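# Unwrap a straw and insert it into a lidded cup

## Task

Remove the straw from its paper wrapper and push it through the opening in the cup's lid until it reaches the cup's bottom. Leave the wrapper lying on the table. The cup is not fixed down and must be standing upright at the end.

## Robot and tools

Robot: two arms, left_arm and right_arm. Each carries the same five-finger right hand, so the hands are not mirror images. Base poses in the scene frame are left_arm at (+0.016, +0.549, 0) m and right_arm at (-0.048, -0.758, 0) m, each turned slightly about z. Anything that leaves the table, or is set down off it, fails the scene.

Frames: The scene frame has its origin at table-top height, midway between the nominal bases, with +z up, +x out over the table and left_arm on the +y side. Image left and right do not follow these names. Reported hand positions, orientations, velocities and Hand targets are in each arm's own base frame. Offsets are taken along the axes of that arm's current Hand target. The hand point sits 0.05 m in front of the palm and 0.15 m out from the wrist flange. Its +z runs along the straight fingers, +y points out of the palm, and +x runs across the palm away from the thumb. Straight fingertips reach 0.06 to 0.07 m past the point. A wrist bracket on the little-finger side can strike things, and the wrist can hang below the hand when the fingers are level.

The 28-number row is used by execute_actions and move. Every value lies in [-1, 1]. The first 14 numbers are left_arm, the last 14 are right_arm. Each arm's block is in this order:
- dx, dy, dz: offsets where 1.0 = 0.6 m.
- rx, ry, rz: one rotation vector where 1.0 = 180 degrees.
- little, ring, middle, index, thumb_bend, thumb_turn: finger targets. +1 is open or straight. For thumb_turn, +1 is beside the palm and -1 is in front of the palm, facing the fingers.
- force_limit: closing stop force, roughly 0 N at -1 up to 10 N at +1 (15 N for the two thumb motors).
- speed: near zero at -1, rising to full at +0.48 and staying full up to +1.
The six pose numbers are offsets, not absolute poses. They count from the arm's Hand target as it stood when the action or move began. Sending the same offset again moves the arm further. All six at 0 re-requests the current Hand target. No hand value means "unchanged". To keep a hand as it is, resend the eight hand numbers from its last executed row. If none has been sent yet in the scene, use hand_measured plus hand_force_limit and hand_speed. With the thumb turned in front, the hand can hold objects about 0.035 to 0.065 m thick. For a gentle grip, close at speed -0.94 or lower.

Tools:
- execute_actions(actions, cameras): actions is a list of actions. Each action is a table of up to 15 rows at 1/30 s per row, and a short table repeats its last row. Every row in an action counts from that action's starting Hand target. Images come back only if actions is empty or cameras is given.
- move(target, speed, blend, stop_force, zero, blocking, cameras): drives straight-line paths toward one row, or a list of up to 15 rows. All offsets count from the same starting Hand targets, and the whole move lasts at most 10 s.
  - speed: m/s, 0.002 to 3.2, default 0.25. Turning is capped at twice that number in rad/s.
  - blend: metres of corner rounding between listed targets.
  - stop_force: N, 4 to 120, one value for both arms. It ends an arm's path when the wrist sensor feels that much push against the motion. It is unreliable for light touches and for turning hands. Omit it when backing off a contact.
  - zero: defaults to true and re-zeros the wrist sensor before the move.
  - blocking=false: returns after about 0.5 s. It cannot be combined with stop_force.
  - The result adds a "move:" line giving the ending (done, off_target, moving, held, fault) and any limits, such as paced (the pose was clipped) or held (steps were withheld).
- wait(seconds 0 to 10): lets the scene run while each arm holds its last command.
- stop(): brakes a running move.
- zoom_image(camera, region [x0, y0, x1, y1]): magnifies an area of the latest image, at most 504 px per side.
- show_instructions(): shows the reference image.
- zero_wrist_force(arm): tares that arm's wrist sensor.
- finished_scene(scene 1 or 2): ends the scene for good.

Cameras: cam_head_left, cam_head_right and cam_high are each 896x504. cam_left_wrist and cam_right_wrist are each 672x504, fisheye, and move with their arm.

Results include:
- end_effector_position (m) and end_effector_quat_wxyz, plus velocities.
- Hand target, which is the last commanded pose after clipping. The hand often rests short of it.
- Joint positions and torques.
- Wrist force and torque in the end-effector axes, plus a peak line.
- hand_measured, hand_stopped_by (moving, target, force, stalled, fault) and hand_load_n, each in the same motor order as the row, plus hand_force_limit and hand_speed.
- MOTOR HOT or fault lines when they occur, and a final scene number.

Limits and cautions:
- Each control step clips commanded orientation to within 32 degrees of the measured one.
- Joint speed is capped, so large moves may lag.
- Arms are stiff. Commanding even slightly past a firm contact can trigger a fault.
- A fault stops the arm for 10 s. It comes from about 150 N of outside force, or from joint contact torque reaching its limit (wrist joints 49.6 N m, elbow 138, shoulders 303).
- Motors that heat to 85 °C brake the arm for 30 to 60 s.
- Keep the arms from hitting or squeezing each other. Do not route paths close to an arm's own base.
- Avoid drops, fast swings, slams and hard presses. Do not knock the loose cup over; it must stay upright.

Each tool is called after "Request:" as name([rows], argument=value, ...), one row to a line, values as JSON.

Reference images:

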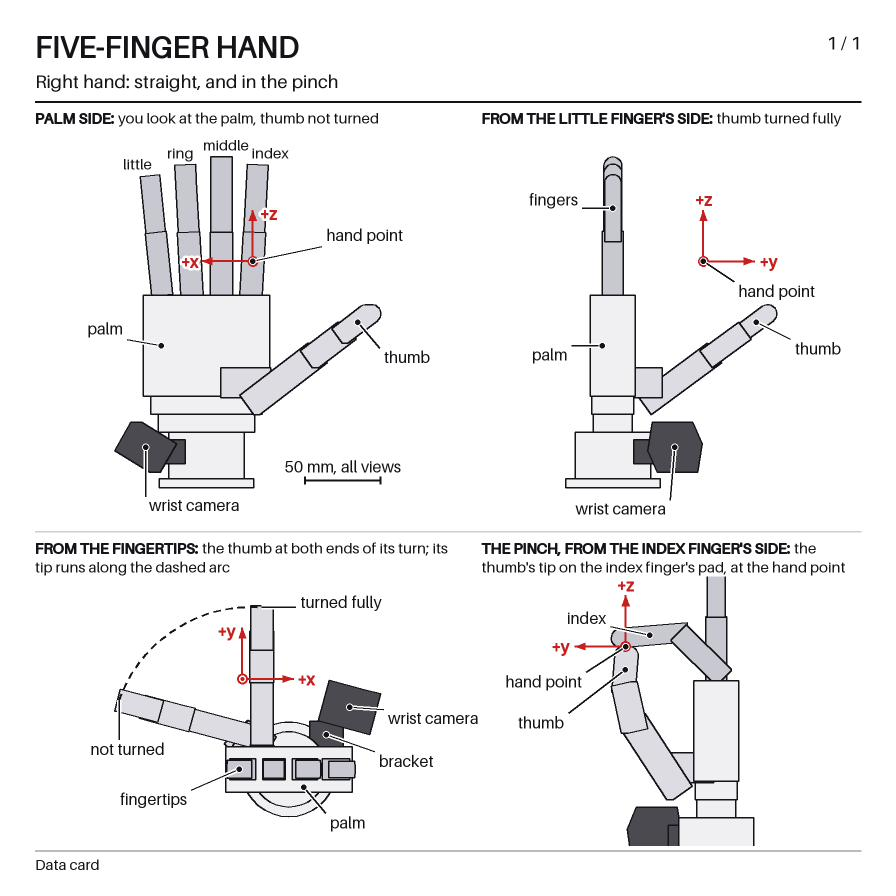

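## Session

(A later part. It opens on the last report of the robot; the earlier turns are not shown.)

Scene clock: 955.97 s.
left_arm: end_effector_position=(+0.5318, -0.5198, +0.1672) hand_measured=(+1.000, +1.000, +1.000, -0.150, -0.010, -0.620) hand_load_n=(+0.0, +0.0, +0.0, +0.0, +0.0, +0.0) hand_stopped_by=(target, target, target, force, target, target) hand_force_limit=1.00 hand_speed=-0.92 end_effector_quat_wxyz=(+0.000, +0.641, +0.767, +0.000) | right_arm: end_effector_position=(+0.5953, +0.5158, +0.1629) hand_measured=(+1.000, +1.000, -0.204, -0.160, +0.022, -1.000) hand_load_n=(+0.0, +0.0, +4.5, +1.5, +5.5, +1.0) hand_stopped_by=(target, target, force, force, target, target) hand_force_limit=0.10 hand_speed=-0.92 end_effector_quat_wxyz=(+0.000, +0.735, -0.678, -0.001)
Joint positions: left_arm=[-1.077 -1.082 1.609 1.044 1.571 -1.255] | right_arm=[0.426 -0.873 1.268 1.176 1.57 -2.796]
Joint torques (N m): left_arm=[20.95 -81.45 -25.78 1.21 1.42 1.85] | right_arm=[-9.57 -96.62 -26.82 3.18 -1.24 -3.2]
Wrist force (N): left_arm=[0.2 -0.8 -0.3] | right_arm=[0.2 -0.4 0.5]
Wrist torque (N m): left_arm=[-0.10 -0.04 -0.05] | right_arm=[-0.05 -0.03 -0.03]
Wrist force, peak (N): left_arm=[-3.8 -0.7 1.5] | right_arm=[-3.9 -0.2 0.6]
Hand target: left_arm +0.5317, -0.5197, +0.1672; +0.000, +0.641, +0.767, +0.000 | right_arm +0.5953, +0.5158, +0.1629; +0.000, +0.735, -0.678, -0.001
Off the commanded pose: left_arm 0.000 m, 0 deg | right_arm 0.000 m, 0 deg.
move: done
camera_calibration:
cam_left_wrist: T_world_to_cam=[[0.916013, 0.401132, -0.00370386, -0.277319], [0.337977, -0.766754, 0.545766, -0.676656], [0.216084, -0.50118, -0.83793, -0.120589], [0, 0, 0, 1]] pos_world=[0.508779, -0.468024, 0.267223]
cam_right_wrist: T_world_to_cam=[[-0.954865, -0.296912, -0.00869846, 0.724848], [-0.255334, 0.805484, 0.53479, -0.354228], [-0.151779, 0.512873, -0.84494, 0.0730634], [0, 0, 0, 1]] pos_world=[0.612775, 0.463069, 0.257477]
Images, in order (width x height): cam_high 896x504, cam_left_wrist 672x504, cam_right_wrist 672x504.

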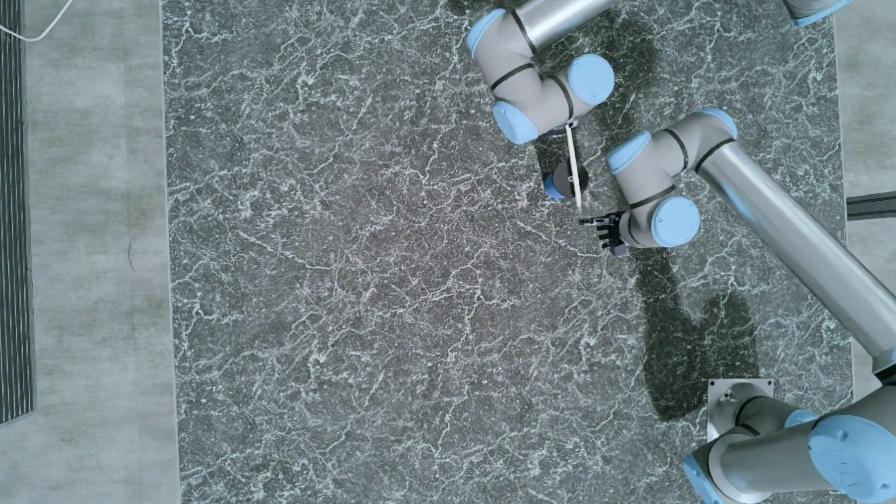

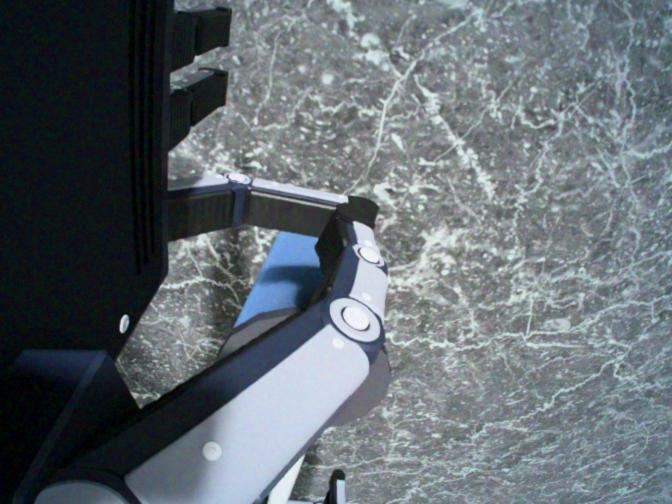

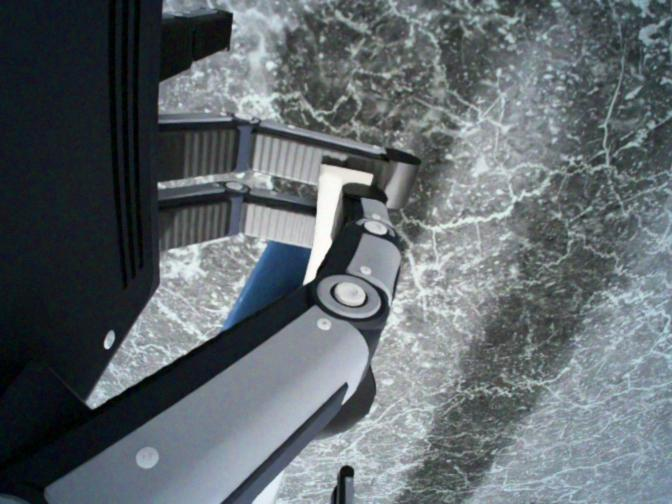

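Request:
move([
  [0,0,0,0,0,0,1,1,1,0.3,0.15,-0.62,0.7,-0.2,0,0,0,0,0,0,1,1,-0.5,-0.5,0.02,-1,0.1,-0.92],
  [-0.049,0.0,0,0,0,0,1,1,1,0.3,0.15,-0.62,0.7,-0.2,0,0,0,0,0,0,1,1,-0.5,-0.5,0.02,-1,0.1,-0.92],
  [-0.049,0.0,0,0,0,0,1,1,1,0.05,0.0,-0.62,0.5,-0.6,0,0,0,0,0,0,1,1,-0.5,-0.5,0.02,-1,0.1,-0.92],
  [-0.049,0.0,0,0,0,0,1,1,1,-0.5,0.0,-0.62,1.0,-0.9,0,0,0,0,0,0,1,1,-0.5,-0.5,0.02,-1,0.1,-0.92],
], cameras=["cam_left_wrist"], speed=0.06)

Request:
zoom_image(camera="cam_left_wrist", region=[240, 120, 440, 320])

Scene clock: 1062.50 s.
left_arm: end_effector_position=(+0.5370, -0.5486, +0.1673) hand_measured=(+1.000, +1.000, +1.000, -0.160, +0.000, -0.620) hand_load_n=(+0.0, +0.0, +0.0, +12.5, +1.5, -0.5) hand_stopped_by=(target, target, target, force, target, target) hand_force_limit=1.00 hand_speed=-0.90 end_effector_quat_wxyz=(+0.000, +0.641, +0.767, +0.000) | right_arm: end_effector_position=(+0.5953, +0.5158, +0.1629) hand_measured=(+1.000, +1.000, -0.204, -0.160, +0.022, -1.000) hand_load_n=(-0.5, +0.0, +4.5, +1.0, +5.5, +0.5) hand_stopped_by=(target, target, force, force, target, target) hand_force_limit=0.10 hand_speed=-0.92 end_effector_quat_wxyz=(+0.000, +0.735, -0.678, -0.001)
Joint positions: left_arm=[-1.09 -1.046 1.551 1.065 1.571 -1.269] | right_arm=[0.426 -0.873 1.268 1.176 1.57 -2.796]
Joint torques (N m): left_arm=[-17.73 -63.47 -39.86 6.26 -0.17 -2.12] | right_arm=[-8.37 -94.31 -27.64 4.25 0.68 -3.11]
Wrist force (N): left_arm=[-0.2 -0.4 1.3] | right_arm=[-0.4 -0.4 0.3]
Wrist torque (N m): left_arm=[-0.06 0.03 0.04] | right_arm=[-0.02 -0.06 -0.02]
Wrist force, peak (N): left_arm=[0.2 -0.8 1.4] | right_arm=[0.2 -0.6 0.8]
Hand target: left_arm +0.5370, -0.5486, +0.1673; +0.000, +0.641, +0.767, +0.000 | right_arm +0.5953, +0.5158, +0.1629; +0.000, +0.735, -0.678, -0.001
Off the commanded pose: left_arm 0.000 m, 0 deg | right_arm 0.000 m, 0 deg.
move: done
camera_calibration:
cam_left_wrist: T_world_to_cam=[[0.916012, 0.401133, -0.00370425, -0.270529], [0.337978, -0.766754, 0.545766, -0.700496], [0.216084, -0.50118, -0.83793, -0.136147], [0, 0, 0, 1]] pos_world=[0.513979, -0.496824, 0.267223]
Images, in order (width x height): cam_left_wrist 672x504.

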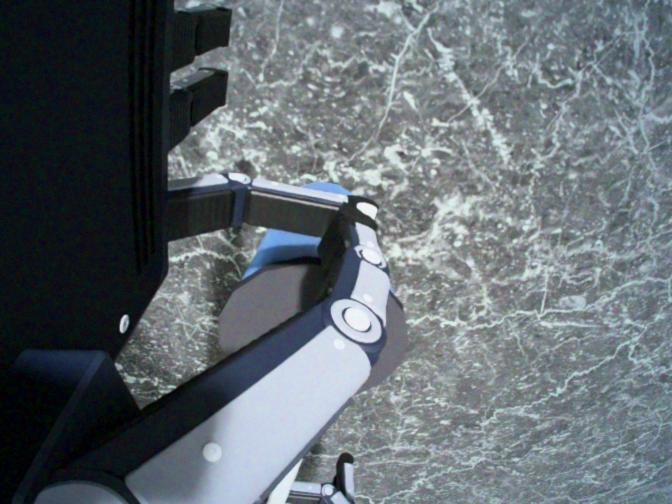

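Scaled by 2.520 from the camera's 672x504 image, which has a finer 960x720 frame.

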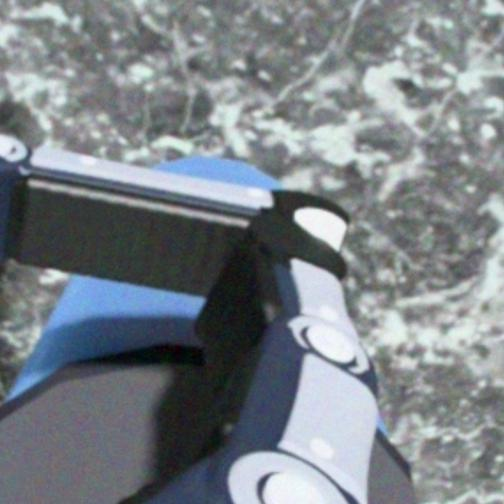

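Request:
move([
  [0,0,0,0,0,0,1,1,1,0.15,0.0,-0.62,1.0,-0.5,0,0,0,0,0,0,1,1,-0.5,-0.5,0.02,-1,0.1,-0.92],
  [0,0.0058,0,0,0,0,1,1,1,0.15,0.0,-0.62,1.0,-0.5,0,0,0,0,0,0,1,1,-0.5,-0.5,0.02,-1,0.1,-0.92],
  [0,0.0058,0,0,0,0,1,1,1,-0.5,0.0,-0.62,1.0,-0.9,0,0,0,0,0,0,1,1,-0.5,-0.5,0.02,-1,0.1,-0.92],
  [0,0.0058,0,0,0,0,1,1,1,-0.5,0.0,-0.62,1.0,-0.9,0,0,0,0,0,0,1,1,-0.12,-0.08,0.02,-1,-0.7,-0.8],
  [0,0.0058,0,0,0,0,1,1,1,-0.5,0.0,-0.62,1.0,-0.9,0,0,0,0,0,0,1,1,-0.5,-0.5,0.02,-1,-0.75,-0.93],
], cameras=["cam_left_wrist","cam_right_wrist"], speed=0.06)

Request:
zoom_image(camera="cam_left_wrist", region=[240, 120, 440, 320])

Scene clock: 1092.13 s.
left_arm: end_effector_position=(+0.5404, -0.5480, +0.1673) hand_measured=(+1.000, +1.000, +1.000, -0.144, +0.000, -0.620) hand_load_n=(+0.0, +0.5, +0.0, +12.0, +1.0, -0.5) hand_stopped_by=(target, target, target, force, target, target) hand_force_limit=1.00 hand_speed=-0.90 end_effector_quat_wxyz=(+0.000, +0.641, +0.767, +0.000) | right_arm: end_effector_position=(+0.5953, +0.5158, +0.1629) hand_measured=(+1.000, +1.000, -0.184, -0.158, +0.020, -1.000) hand_load_n=(+0.0, +0.0, +1.5, +2.0, +1.0, +0.0) hand_stopped_by=(target, target, force, force, target, target) hand_force_limit=-0.75 hand_speed=-0.93 end_effector_quat_wxyz=(+0.000, +0.735, -0.678, -0.001)
Joint positions: left_arm=[-1.085 -1.043 1.547 1.067 1.571 -1.264] | right_arm=[0.426 -0.873 1.268 1.176 1.57 -2.796]
Joint torques (N m): left_arm=[22.1 -64.57 -40.45 6.2 -2.28 1.57] | right_arm=[-7.43 -91.62 -28.63 4.93 2.84 -3.15]
Wrist force (N): left_arm=[0.3 -0.2 0.7] | right_arm=[0.0 -0.6 0.1]
Wrist torque (N m): left_arm=[-0.05 -0.02 -0.06] | right_arm=[-0.08 -0.06 -0.01]
Wrist force, peak (N): left_arm=[-0.3 -0.4 1.6] | right_arm=[-0.7 -0.7 -0.5]
Hand target: left_arm +0.5404, -0.5480, +0.1673; +0.000, +0.641, +0.767, +0.000 | right_arm +0.5953, +0.5158, +0.1629; +0.000, +0.735, -0.678, -0.001
Off the commanded pose: left_arm 0.000 m, 0 deg | right_arm 0.000 m, 0 deg.
move: done
camera_calibration:
cam_left_wrist: T_world_to_cam=[[0.916012, 0.401133, -0.00370425, -0.273884], [0.337978, -0.766754, 0.545766, -0.701185], [0.216084, -0.50118, -0.83793, -0.136581], [0, 0, 0, 1]] pos_world=[0.517379, -0.496224, 0.267223]
cam_right_wrist: T_world_to_cam=[[-0.954865, -0.296912, -0.00869846, 0.724848], [-0.255334, 0.805484, 0.53479, -0.354228], [-0.151779, 0.512873, -0.84494, 0.0730634], [0, 0, 0, 1]] pos_world=[0.612775, 0.463069, 0.257477]
Images, in order (width x height): cam_left_wrist 672x504, cam_right_wrist 672x504.

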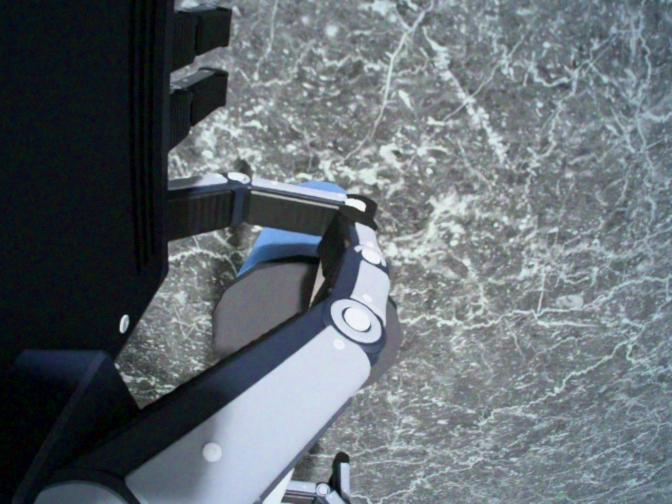

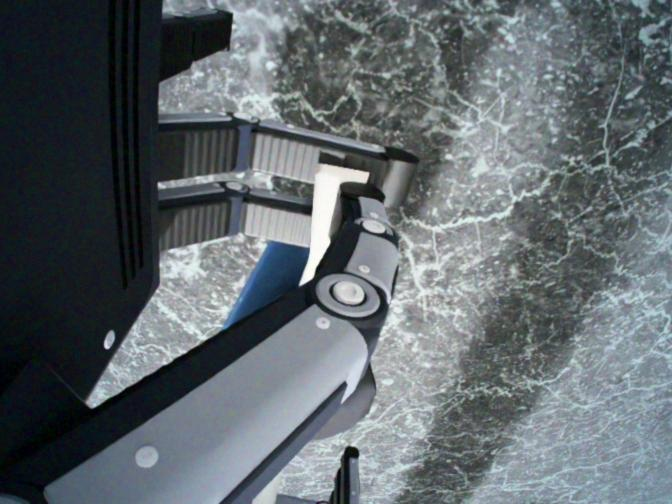

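Scaled by 2.520 from the camera's 672x504 image, which has a finer 960x720 frame.

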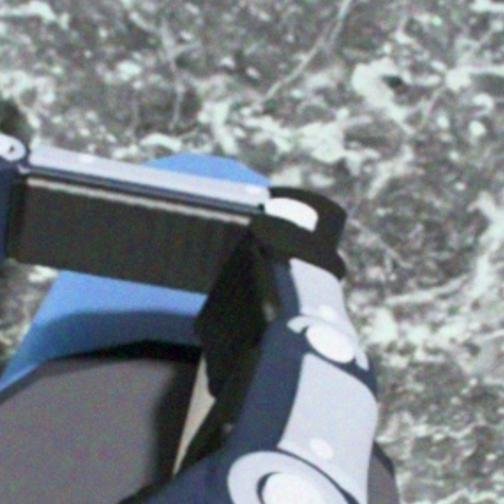

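Request:
move(target=[0.05,0,0,0,0,0,1,1,1,-0.5,0.0,-0.62,1.0,-0.9,0,0,0,0,0,0,1,1,-0.5,-0.5,0.02,-1,-0.75,-0.93], cameras=["cam_left_wrist","cam_right_wrist","cam_high"], speed=0.03)

Request:
zoom_image(camera="cam_high", region=[555, 140, 635, 240])

Request:
zoom_image(camera="cam_left_wrist", region=[240, 120, 440, 320])

Scene clock: 1104.33 s.
left_arm: end_effector_position=(+0.5351, -0.5186, +0.1672) hand_measured=(+1.000, +1.000, +1.000, -0.144, +0.000, -0.620) hand_load_n=(+0.0, +0.0, +0.0, +10.0, +1.0, -2.0) hand_stopped_by=(target, target, target, force, target, target) hand_force_limit=1.00 hand_speed=-0.90 end_effector_quat_wxyz=(+0.000, +0.641, +0.767, +0.000) | right_arm: end_effector_position=(+0.5953, +0.5158, +0.1629) hand_measured=(+1.000, +1.000, -0.184, -0.158, +0.020, -1.000) hand_load_n=(+0.0, +0.0, +0.0, +0.5, +0.0, +0.0) hand_stopped_by=(target, target, force, force, target, target) hand_force_limit=-0.75 hand_speed=-0.93 end_effector_quat_wxyz=(+0.000, +0.735, -0.678, -0.001)
Joint positions: left_arm=[-1.072 -1.08 1.606 1.045 1.571 -1.25] | right_arm=[0.426 -0.873 1.268 1.176 1.57 -2.796]
Joint torques (N m): left_arm=[21.54 -81.96 -25.24 0.82 -1.14 1.96] | right_arm=[-6.12 -90.57 -29.36 4.86 2.71 -3.29]
Wrist force (N): left_arm=[0.5 -0.6 0.2] | right_arm=[0.3 -0.3 0.1]
Wrist torque (N m): left_arm=[-0.10 -0.10 -0.03] | right_arm=[0.00 -0.05 -0.02]
Wrist force, peak (N): left_arm=[-2.4 -0.5 1.4] | right_arm=[-3.1 -0.2 0.0]
Hand target: left_arm +0.5351, -0.5185, +0.1672; +0.000, +0.641, +0.767, +0.000 | right_arm +0.5953, +0.5158, +0.1629; +0.000, +0.735, -0.678, -0.001
Off the commanded pose: left_arm 0.000 m, 0 deg | right_arm 0.000 m, 0 deg.
move: done
camera_calibration:
cam_left_wrist: T_world_to_cam=[[0.916013, 0.401132, -0.00370386, -0.280823], [0.337977, -0.766754, 0.545766, -0.676851], [0.216084, -0.50118, -0.83793, -0.120701], [0, 0, 0, 1]] pos_world=[0.512079, -0.466824, 0.267223]
cam_right_wrist: T_world_to_cam=[[-0.954865, -0.296912, -0.00869846, 0.724848], [-0.255334, 0.805484, 0.53479, -0.354228], [-0.151779, 0.512873, -0.84494, 0.0730634], [0, 0, 0, 1]] pos_world=[0.612775, 0.463069, 0.257477]
Images, in order (width x height): cam_high 896x504, cam_left_wrist 672x504, cam_right_wrist 672x504.

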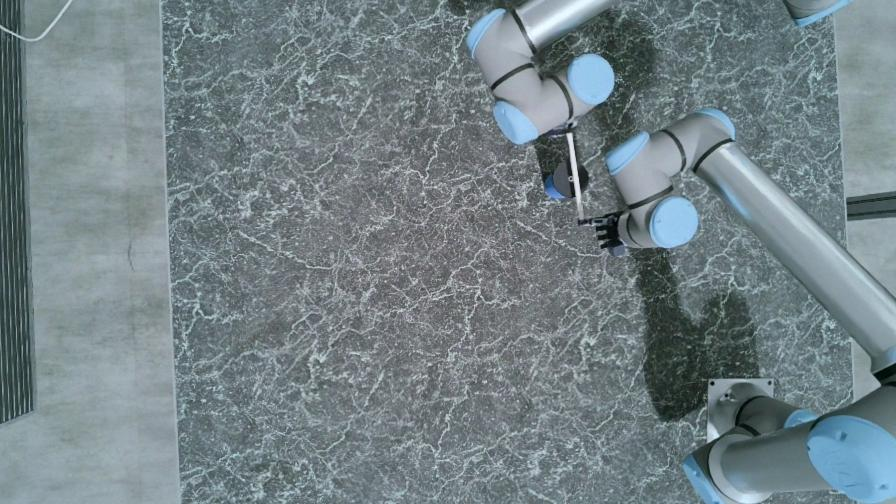

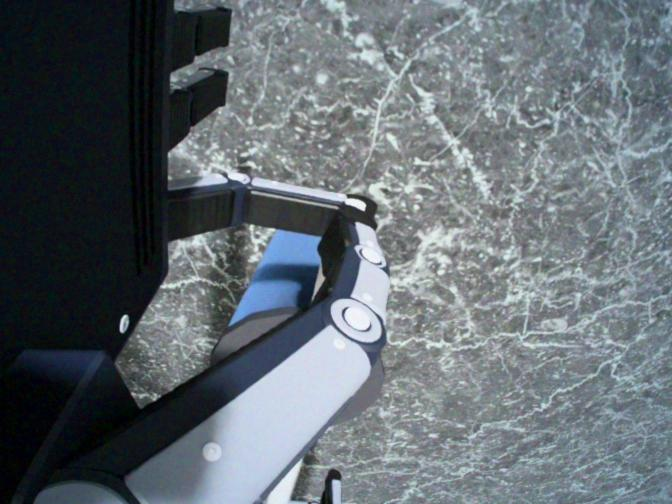

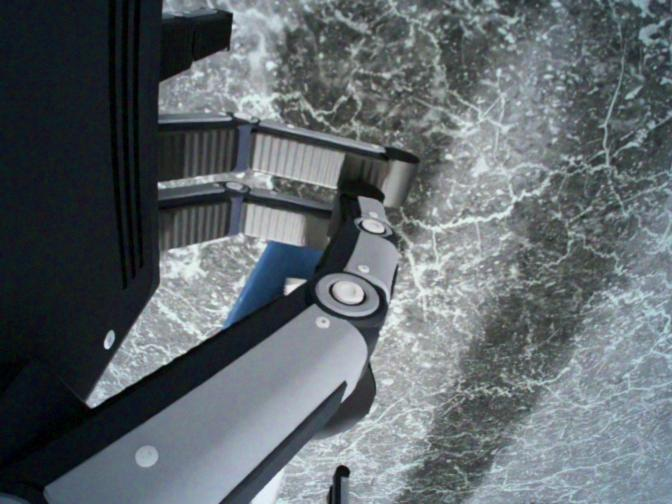

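Scaled by 5.040 from the camera's 896x504 image, which has a finer 1280x720 frame.

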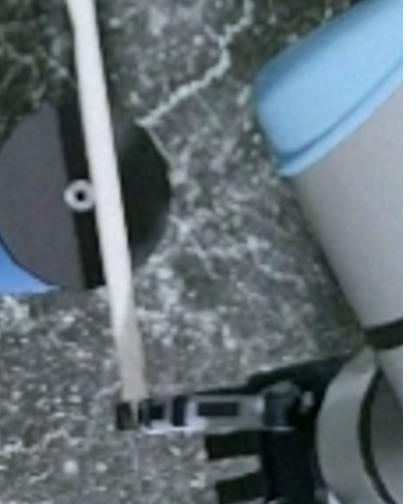

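Scaled by 2.520 from the camera's 672x504 image, which has a finer 960x720 frame.

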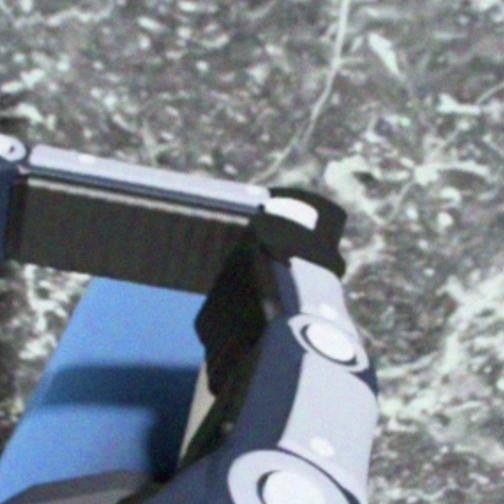

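Request:
move([
  [0,0,0,0,0,0,1,1,1,-0.5,0.0,-0.62,1.0,-0.9,0,0,0,0,0,0,1,1,0.3,0.3,0.5,-1,0,-0.2],
  [0,0,0,0,0,0,1,1,1,-0.5,0.0,-0.62,1.0,-0.9,-0.0617,-0.0067,0,0,0,0,1,1,0.3,0.3,0.5,-1,0,-0.2],
], cameras=["cam_left_wrist","cam_right_wrist","cam_head_right"], speed=0.1)

Request:
zoom_image(camera="cam_head_right", region=[370, 220, 530, 340])

Request:
zoom_image(camera="cam_right_wrist", region=[200, 50, 500, 350])

Scene clock: 1137.90 s.
left_arm: end_effector_position=(+0.5351, -0.5185, +0.1672) hand_measured=(+1.000, +1.000, +1.000, -0.144, +0.000, -0.620) hand_load_n=(+0.0, +0.0, +0.0, +10.5, +0.5, -2.0) hand_stopped_by=(target, target, target, force, target, target) hand_force_limit=1.00 hand_speed=-0.90 end_effector_quat_wxyz=(+0.000, +0.641, +0.767, +0.000) | right_arm: end_effector_position=(+0.5963, +0.5529, +0.1630) hand_measured=(+1.000, +1.000, +0.300, +0.300, +0.500, -1.000) hand_load_n=(+0.0, +0.0, +0.0, +0.0, +0.0, +0.0) hand_stopped_by=(target, target, target, target, target, target) hand_force_limit=0.00 hand_speed=-0.20 end_effector_quat_wxyz=(+0.000, +0.735, -0.678, -0.001)
Joint positions: left_arm=[-1.071 -1.081 1.606 1.045 1.571 -1.25] | right_arm=[0.466 -0.834 1.2 1.205 1.57 -2.755]
Joint torques (N m): left_arm=[21.83 -81.57 -26.74 0.61 1.66 1.88] | right_arm=[5.02 -77.87 -40.77 6.63 0.52 2.37]
Wrist force (N): left_arm=[0.7 -0.6 0.1] | right_arm=[-0.1 -0.5 0.2]
Wrist torque (N m): left_arm=[-0.08 -0.11 -0.01] | right_arm=[-0.08 0.01 -0.26]
Wrist force, peak (N): left_arm=[0.9 -0.9 0.4] | right_arm=[-0.1 -1.0 0.0]
Hand target: left_arm +0.5351, -0.5185, +0.1672; +0.000, +0.641, +0.767, +0.000 | right_arm +0.5963, +0.5530, +0.1630; +0.000, +0.735, -0.678, -0.001
Off the commanded pose: left_arm 0.000 m, 0 deg | right_arm 0.000 m, 0 deg.
move: done
camera_calibration:
cam_left_wrist: T_world_to_cam=[[0.916012, 0.401133, -0.00370425, -0.280862], [0.337978, -0.766754, 0.545766, -0.676775], [0.216084, -0.50118, -0.83793, -0.120651], [0, 0, 0, 1]] pos_world=[0.512079, -0.466724, 0.267223]
cam_right_wrist: T_world_to_cam=[[-0.954866, -0.29691, -0.00869892, 0.736817], [-0.255325, 0.805457, 0.534835, -0.38386], [-0.151791, 0.512917, -0.844912, 0.0541662], [0, 0, 0, 1]] pos_world=[0.613775, 0.500169, 0.257477]
Images, in order (width x height): cam_head_right 896x504, cam_left_wrist 672x504, cam_right_wrist 672x504.

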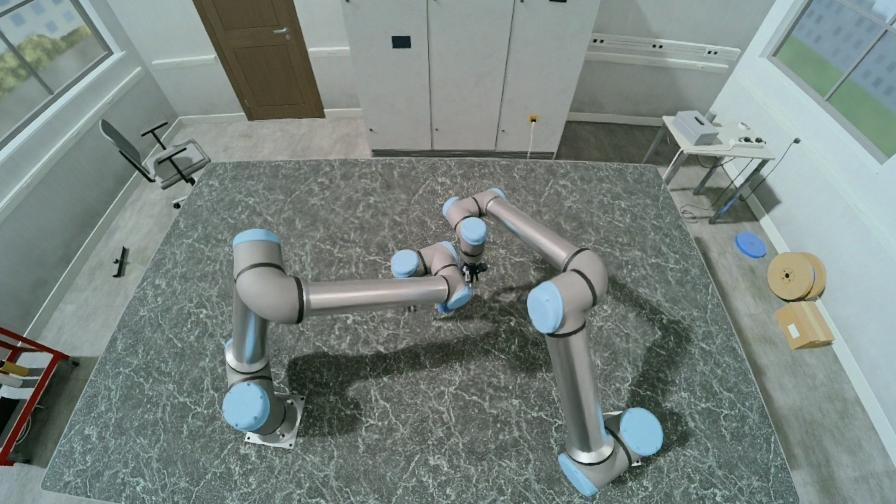

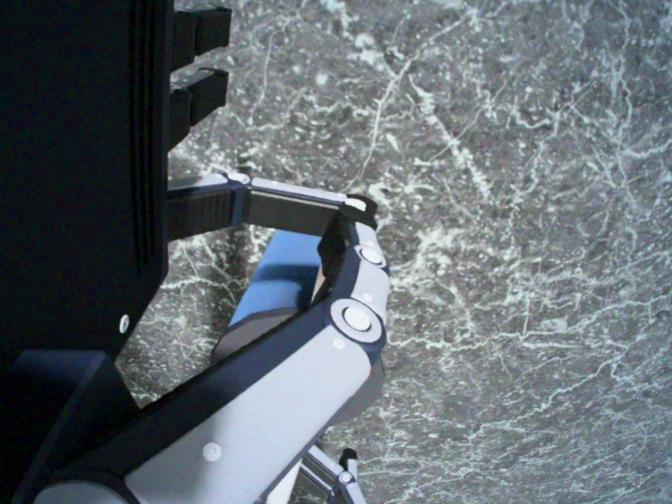

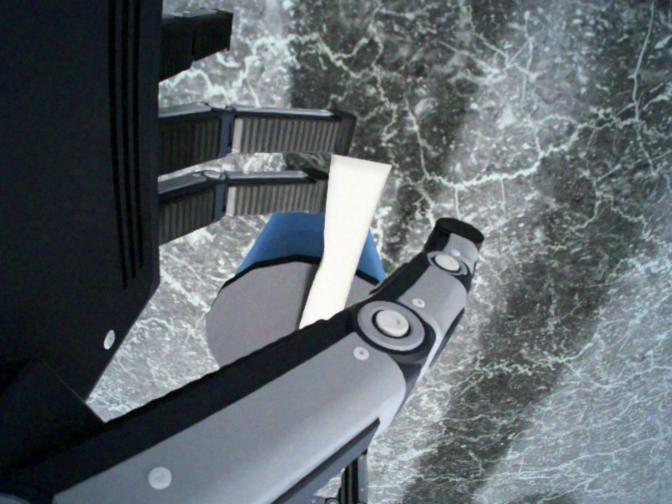

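Scaled by 3.150 from the camera's 896x504 image, which has a finer 1280x720 frame.

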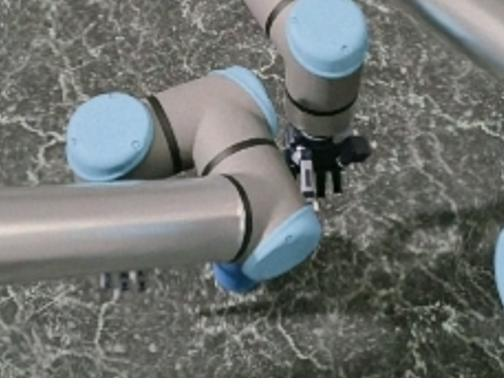

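Scaled by 1.680 from the camera's 672x504 image, which has a finer 960x720 frame.

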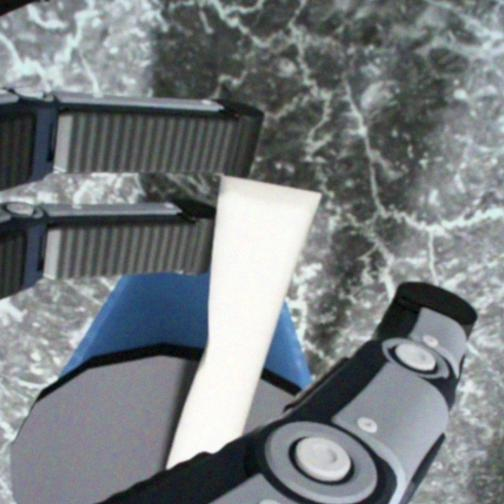

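Request:
move([
  [0,0,0,0,0,0,1,1,1,-0.5,0.0,-0.62,1.0,-0.9,0,0,0,0,0,0,1,1,0.05,0.05,0.02,-1,0.2,-0.4],
  [0,0,0,0,0,0,1,1,1,-0.5,0.0,-0.62,1.0,-0.9,0,0,0,0,0,0,1,1,-0.6,-0.6,0.02,-1,0.3,-0.92],
  [0.02,0,0,0,0,0,1,1,1,-0.5,0.0,-0.62,1.0,-0.9,0,0,0,0,0,0,1,1,-0.6,-0.6,0.02,-1,0.3,-0.92],
], cameras=["cam_left_wrist","cam_right_wrist","cam_high"], speed=0.004)

Request:
zoom_image(camera="cam_high", region=[555, 140, 635, 240])

Request:
zoom_image(camera="cam_left_wrist", region=[240, 120, 440, 320])

Scene clock: 1169.97 s.
left_arm: end_effector_position=(+0.5329, -0.5067, +0.1672) hand_measured=(+1.000, +1.000, +1.000, -0.144, +0.000, -0.620) hand_load_n=(+0.0, +0.0, +0.0, +10.0, +1.0, -1.5) hand_stopped_by=(target, target, target, force, target, target) hand_force_limit=1.00 hand_speed=-0.90 end_effector_quat_wxyz=(+0.000, +0.641, +0.767, +0.000) | right_arm: end_effector_position=(+0.5963, +0.5530, +0.1630) hand_measured=(+1.000, +1.000, -0.238, -0.246, +0.020, -1.000) hand_load_n=(+0.0, +0.0, +8.0, +6.5, +1.5, +0.0) hand_stopped_by=(target, target, force, force, target, target) hand_force_limit=0.30 hand_speed=-0.92 end_effector_quat_wxyz=(+0.000, +0.735, -0.678, -0.001)
Joint positions: left_arm=[-1.066 -1.095 1.629 1.036 1.571 -1.244] | right_arm=[0.467 -0.834 1.2 1.205 1.57 -2.755]
Joint torques (N m): left_arm=[21.27 -81.87 -26.25 0.71 -2.42 1.76] | right_arm=[5.19 -78.46 -29.06 3.97 2.65 2.8]
Wrist force (N): left_arm=[0.3 -0.7 0.3] | right_arm=[0.1 -0.5 0.4]
Wrist torque (N m): left_arm=[-0.15 -0.07 -0.06] | right_arm=[-0.09 -0.03 -0.24]
Wrist force, peak (N): left_arm=[0.4 -0.9 0.7] | right_arm=[0.2 -0.9 0.0]
Hand target: left_arm +0.5329, -0.5067, +0.1672; +0.000, +0.641, +0.767, +0.000 | right_arm +0.5963, +0.5530, +0.1630; +0.000, +0.735, -0.678, -0.001
Off the commanded pose: left_arm 0.000 m, 0 deg | right_arm 0.000 m, 0 deg.
move: done
camera_calibration:
cam_left_wrist: T_world_to_cam=[[0.916012, 0.401133, -0.00370425, -0.283672], [0.337978, -0.766754, 0.545766, -0.667017], [0.216084, -0.50118, -0.83793, -0.114283], [0, 0, 0, 1]] pos_world=[0.509979, -0.454924, 0.267223]
cam_right_wrist: T_world_to_cam=[[-0.954865, -0.296912, -0.00869846, 0.736848], [-0.255334, 0.805484, 0.53479, -0.383936], [-0.151779, 0.512873, -0.84494, 0.0541363], [0, 0, 0, 1]] pos_world=[0.613775, 0.500269, 0.257477]
Images, in order (width x height): cam_high 896x504, cam_left_wrist 672x504, cam_right_wrist 672x504.

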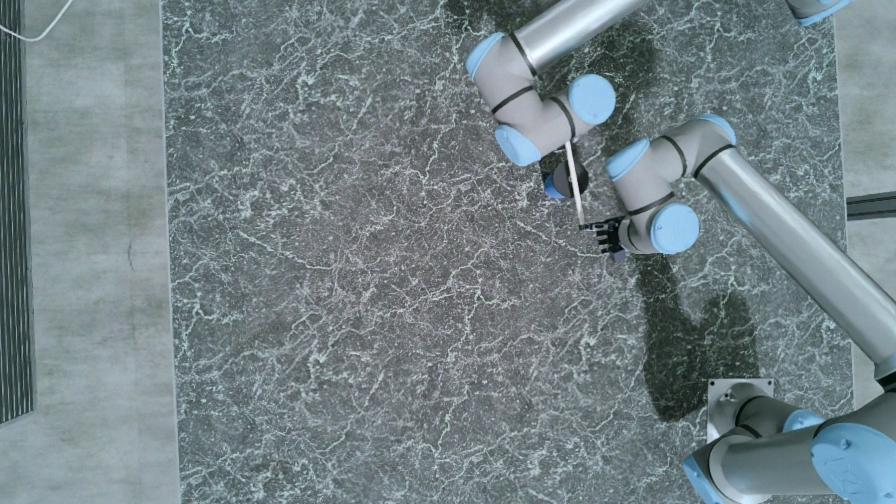

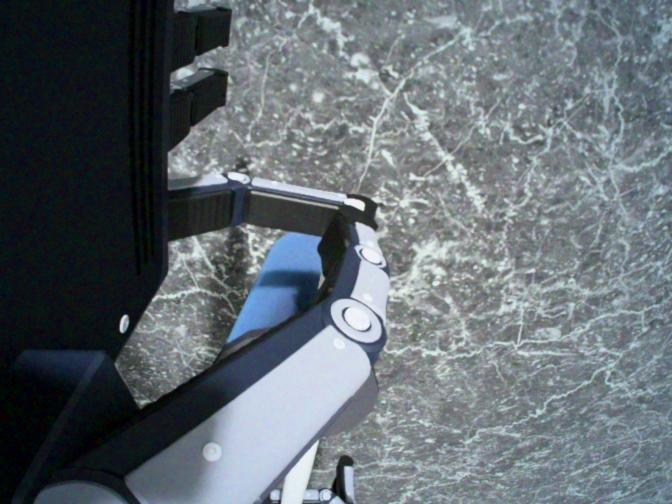

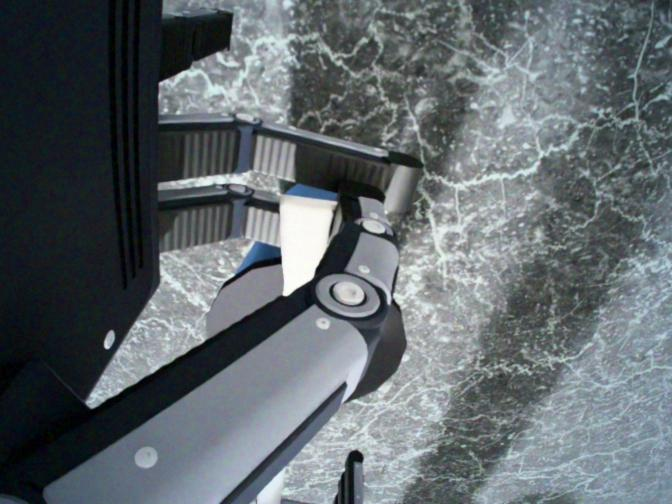

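Scaled by 5.040 from the camera's 896x504 image, which has a finer 1280x720 frame.

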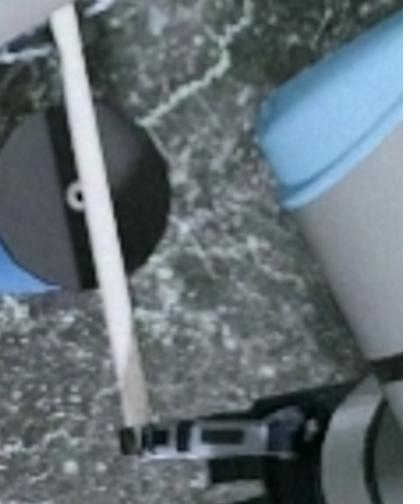

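Scaled by 2.520 from the camera's 672x504 image, which has a finer 960x720 frame.

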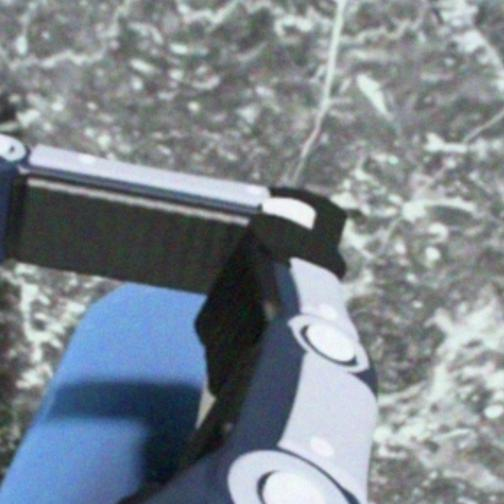

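Request:
move([
  [0,0,0,0,0,0,1,1,1,-0.5,0.0,-0.62,1.0,-0.9,0,0,0,0,0,0,1,1,0.3,0.3,0.5,-1,0,-0.2],
  [0,0,0,0,0,0,1,1,1,-0.5,0.0,-0.62,1.0,-0.9,-0.02,-0.0208,-0.0075,0,0,0,1,1,0.3,0.3,0.5,-1,0,-0.2],
  [0,0,0,0,0,0,1,1,1,-0.5,0.0,-0.62,1.0,-0.9,-0.02,-0.0208,-0.0075,0,0,0,1,1,0.12,0.12,0.02,-1,0,-0.4],
], cameras=["cam_right_wrist"], speed=0.05)

Request:
zoom_image(camera="cam_right_wrist", region=[200, 50, 500, 350])

Scene clock: 1199.77 s.
left_arm: end_effector_position=(+0.5329, -0.5067, +0.1672) hand_measured=(+1.000, +1.000, +1.000, -0.144, +0.000, -0.620) hand_load_n=(+0.0, -0.5, +0.0, +10.5, +1.5, -1.0) hand_stopped_by=(target, target, target, force, target, target) hand_force_limit=1.00 hand_speed=-0.90 end_effector_quat_wxyz=(+0.000, +0.641, +0.767, +0.000) | right_arm: end_effector_position=(+0.6078, +0.5660, +0.1675) hand_measured=(+1.000, +1.000, +0.120, +0.120, +0.020, -1.000) hand_load_n=(+0.0, +0.0, +0.0, +0.0, +0.0, +0.5) hand_stopped_by=(target, target, target, target, target, target) hand_force_limit=0.00 hand_speed=-0.40 end_effector_quat_wxyz=(+0.000, +0.735, -0.678, -0.001)
Joint positions: left_arm=[-1.066 -1.095 1.629 1.036 1.571 -1.244] | right_arm=[0.474 -0.808 1.145 1.234 1.57 -2.747]
Joint torques (N m): left_arm=[23.58 -80.58 -26.28 1.11 -2.3 1.96] | right_arm=[7.03 -80.81 -38.34 6.29 -0.26 2.87]
Wrist force (N): left_arm=[0.4 -0.2 0.4] | right_arm=[-0.6 -0.4 -0.2]
Wrist torque (N m): left_arm=[-0.09 -0.06 -0.04] | right_arm=[-0.06 0.03 -0.31]
Wrist force, peak (N): left_arm=[0.6 -0.5 0.6] | right_arm=[-0.3 -1.0 0.1]
Hand target: left_arm +0.5329, -0.5067, +0.1672; +0.000, +0.641, +0.767, +0.000 | right_arm +0.6078, +0.5660, +0.1675; +0.000, +0.735, -0.678, -0.001
Off the commanded pose: left_arm 0.000 m, 0 deg | right_arm 0.000 m, 0 deg.
move: done
camera_calibration:
cam_right_wrist: T_world_to_cam=[[-0.954865, -0.296912, -0.00869846, 0.751728], [-0.255334, 0.805484, 0.53479, -0.393878], [-0.151779, 0.512873, -0.84494, 0.0530167], [0, 0, 0, 1]] pos_world=[0.625275, 0.513269, 0.261977]
Images, in order (width x height): cam_right_wrist 672x504.

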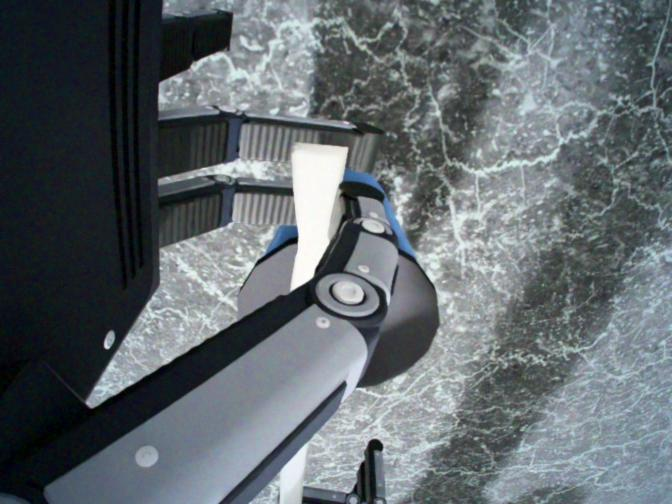

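Scaled by 1.680 from the camera's 672x504 image, which has a finer 960x720 frame.

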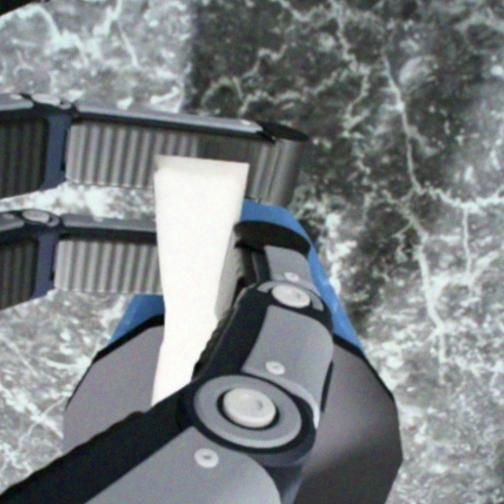

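Request:
move([
  [0,0,0,0,0,0,1,1,1,-0.5,0.0,-0.62,1.0,-0.9,0,0,0,0,0,0,1,1,0.3,0.3,0.6,-1,0,-0.2],
  [0,0,0,0,0,0,1,1,1,-0.5,0.0,-0.62,1.0,-0.9,0,0,-0.0167,0,0,0,1,1,0.3,0.3,0.6,-1,0,-0.2],
], cameras=["cam_right_wrist"], speed=0.1)

Request:
zoom_image(camera="cam_right_wrist", region=[220, 70, 420, 270])

Request:
move(target=[0,0,0,0,0,0,1,1,1,-0.5,0.0,-0.62,1.0,-0.9,-0.0417,0,0,0,0,0,1,1,0.3,0.3,0.6,-1,0,-0.2], cameras=["cam_right_wrist"], speed=0.1)

Request:
zoom_image(camera="cam_right_wrist", region=[220, 0, 420, 200])

Scene clock: 1242.80 s.
left_arm: end_effector_position=(+0.5329, -0.5067, +0.1672) hand_measured=(+1.000, +1.000, +1.000, -0.144, +0.000, -0.620) hand_load_n=(+0.0, +0.0, +0.0, +9.5, +1.0, -1.0) hand_stopped_by=(target, target, target, force, target, target) hand_force_limit=1.00 hand_speed=-0.90 end_effector_quat_wxyz=(+0.000, +0.641, +0.767, +0.000) | right_arm: end_effector_position=(+0.6078, +0.5660, +0.1773) hand_measured=(+1.000, +1.000, +0.300, +0.300, +0.600, -1.000) hand_load_n=(+0.0, +0.0, +0.0, +0.0, -0.5, +0.0) hand_stopped_by=(target, target, target, target, target, target) hand_force_limit=0.00 hand_speed=-0.20 end_effector_quat_wxyz=(+0.000, +0.735, -0.678, -0.001)
Joint positions: left_arm=[-1.066 -1.095 1.629 1.036 1.571 -1.244] | right_arm=[0.474 -0.814 1.137 1.248 1.57 -2.747]
Joint torques (N m): left_arm=[21.85 -80.61 -27.03 1.68 -2.26 1.77] | right_arm=[1.61 -101.05 -38.46 6 -1.02 2.15]
Wrist force (N): left_arm=[0.6 -0.6 0.2] | right_arm=[-0.2 -0.4 0.1]
Wrist torque (N m): left_arm=[-0.11 -0.10 -0.02] | right_arm=[-0.03 0.01 -0.30]
Wrist force, peak (N): left_arm=[0.3 -0.2 1.0] | right_arm=[-0.5 -0.8 -0.4]
Hand target: left_arm +0.5329, -0.5067, +0.1672; +0.000, +0.641, +0.767, +0.000 | right_arm +0.6078, +0.5660, +0.1775; +0.000, +0.735, -0.678, -0.001
Off the commanded pose: left_arm 0.000 m, 0 deg | right_arm 0.000 m, 0 deg.
move: done
camera_calibration:
cam_right_wrist: T_world_to_cam=[[-0.954865, -0.296912, -0.00869846, 0.751813], [-0.255334, 0.805484, 0.53479, -0.399119], [-0.151779, 0.512873, -0.84494, 0.0612971], [0, 0, 0, 1]] pos_world=[0.625275, 0.513269, 0.271777]
Images, in order (width x height): cam_right_wrist 672x504.

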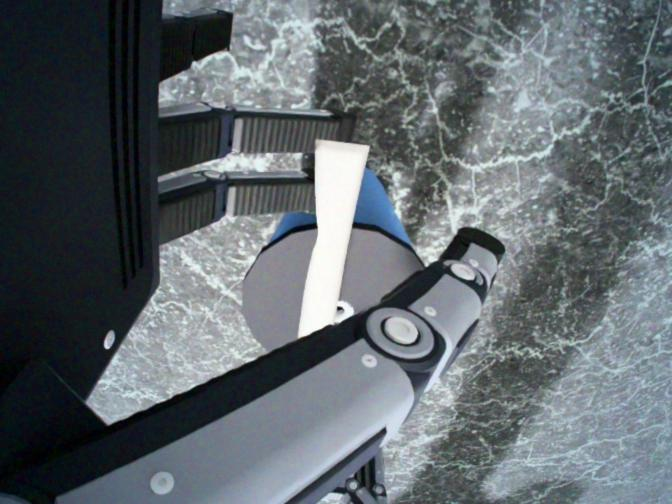

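Scaled by 2.520 from the camera's 672x504 image, which has a finer 960x720 frame.

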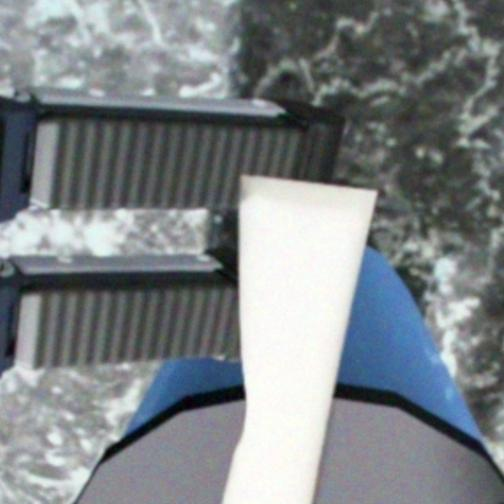

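Scene clock: 1243.70 s.
left_arm: end_effector_position=(+0.5329, -0.5067, +0.1672) hand_measured=(+1.000, +1.000, +1.000, -0.144, +0.000, -0.620) hand_load_n=(+0.0, +0.0, +0.0, +10.0, +1.0, -1.0) hand_stopped_by=(target, target, target, force, target, target) hand_force_limit=1.00 hand_speed=-0.90 end_effector_quat_wxyz=(+0.000, +0.641, +0.767, +0.000) | right_arm: end_effector_position=(+0.6058, +0.5907, +0.1775) hand_measured=(+1.000, +1.000, +0.300, +0.300, +0.600, -1.000) hand_load_n=(+0.0, +0.0, +0.0, +0.0, +0.0, +0.0) hand_stopped_by=(target, target, target, target, target, target) hand_force_limit=0.00 hand_speed=-0.20 end_effector_quat_wxyz=(+0.000, +0.735, -0.678, -0.001)
Joint positions: left_arm=[-1.066 -1.095 1.629 1.036 1.571 -1.244] | right_arm=[0.501 -0.789 1.092 1.268 1.57 -2.721]
Joint torques (N m): left_arm=[23.15 -79.91 -27.7 1.63 -2.72 1.63] | right_arm=[0.24 -80.7 -37.3 6.18 -0.02 2.72]
Wrist force (N): left_arm=[0.8 -0.3 0.0] | right_arm=[0.3 -0.1 0.1]
Wrist torque (N m): left_arm=[-0.06 -0.12 0.00] | right_arm=[0.06 -0.07 -0.27]
Wrist force, peak (N): left_arm=[0.8 -0.3 0.0] | right_arm=[0.3 -0.8 -0.2]
Hand target: left_arm +0.5329, -0.5067, +0.1672; +0.000, +0.641, +0.767, +0.000 | right_arm +0.6058, +0.5909, +0.1775; +0.000, +0.735, -0.678, -0.001
Off the commanded pose: left_arm 0.000 m, 0 deg | right_arm 0.000 m, 0 deg.
move: done
camera_calibration:
cam_right_wrist: T_world_to_cam=[[-0.954866, -0.29691, -0.00869892, 0.757238], [-0.255325, 0.805457, 0.534835, -0.419636], [-0.151791, 0.512917, -0.844912, 0.0484712], [0, 0, 0, 1]] pos_world=[0.623275, 0.537969, 0.271977]
Images, in order (width x height): cam_right_wrist 672x504.

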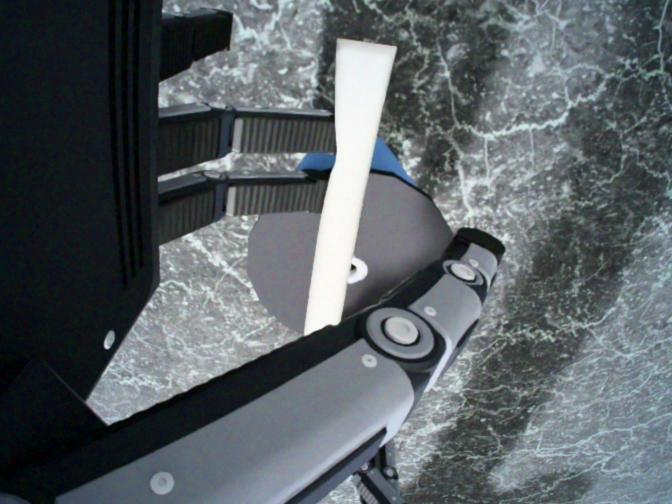

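Scaled by 2.520 from the camera's 672x504 image, which has a finer 960x720 frame.

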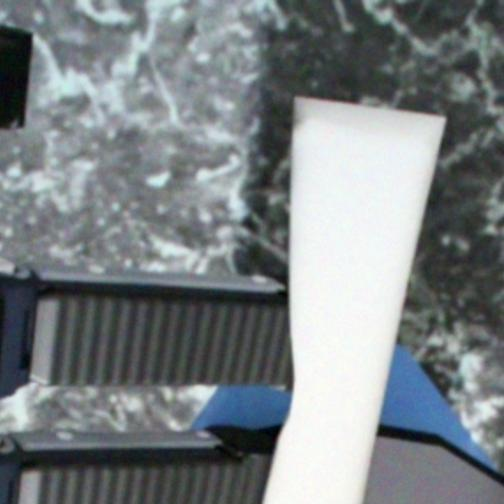

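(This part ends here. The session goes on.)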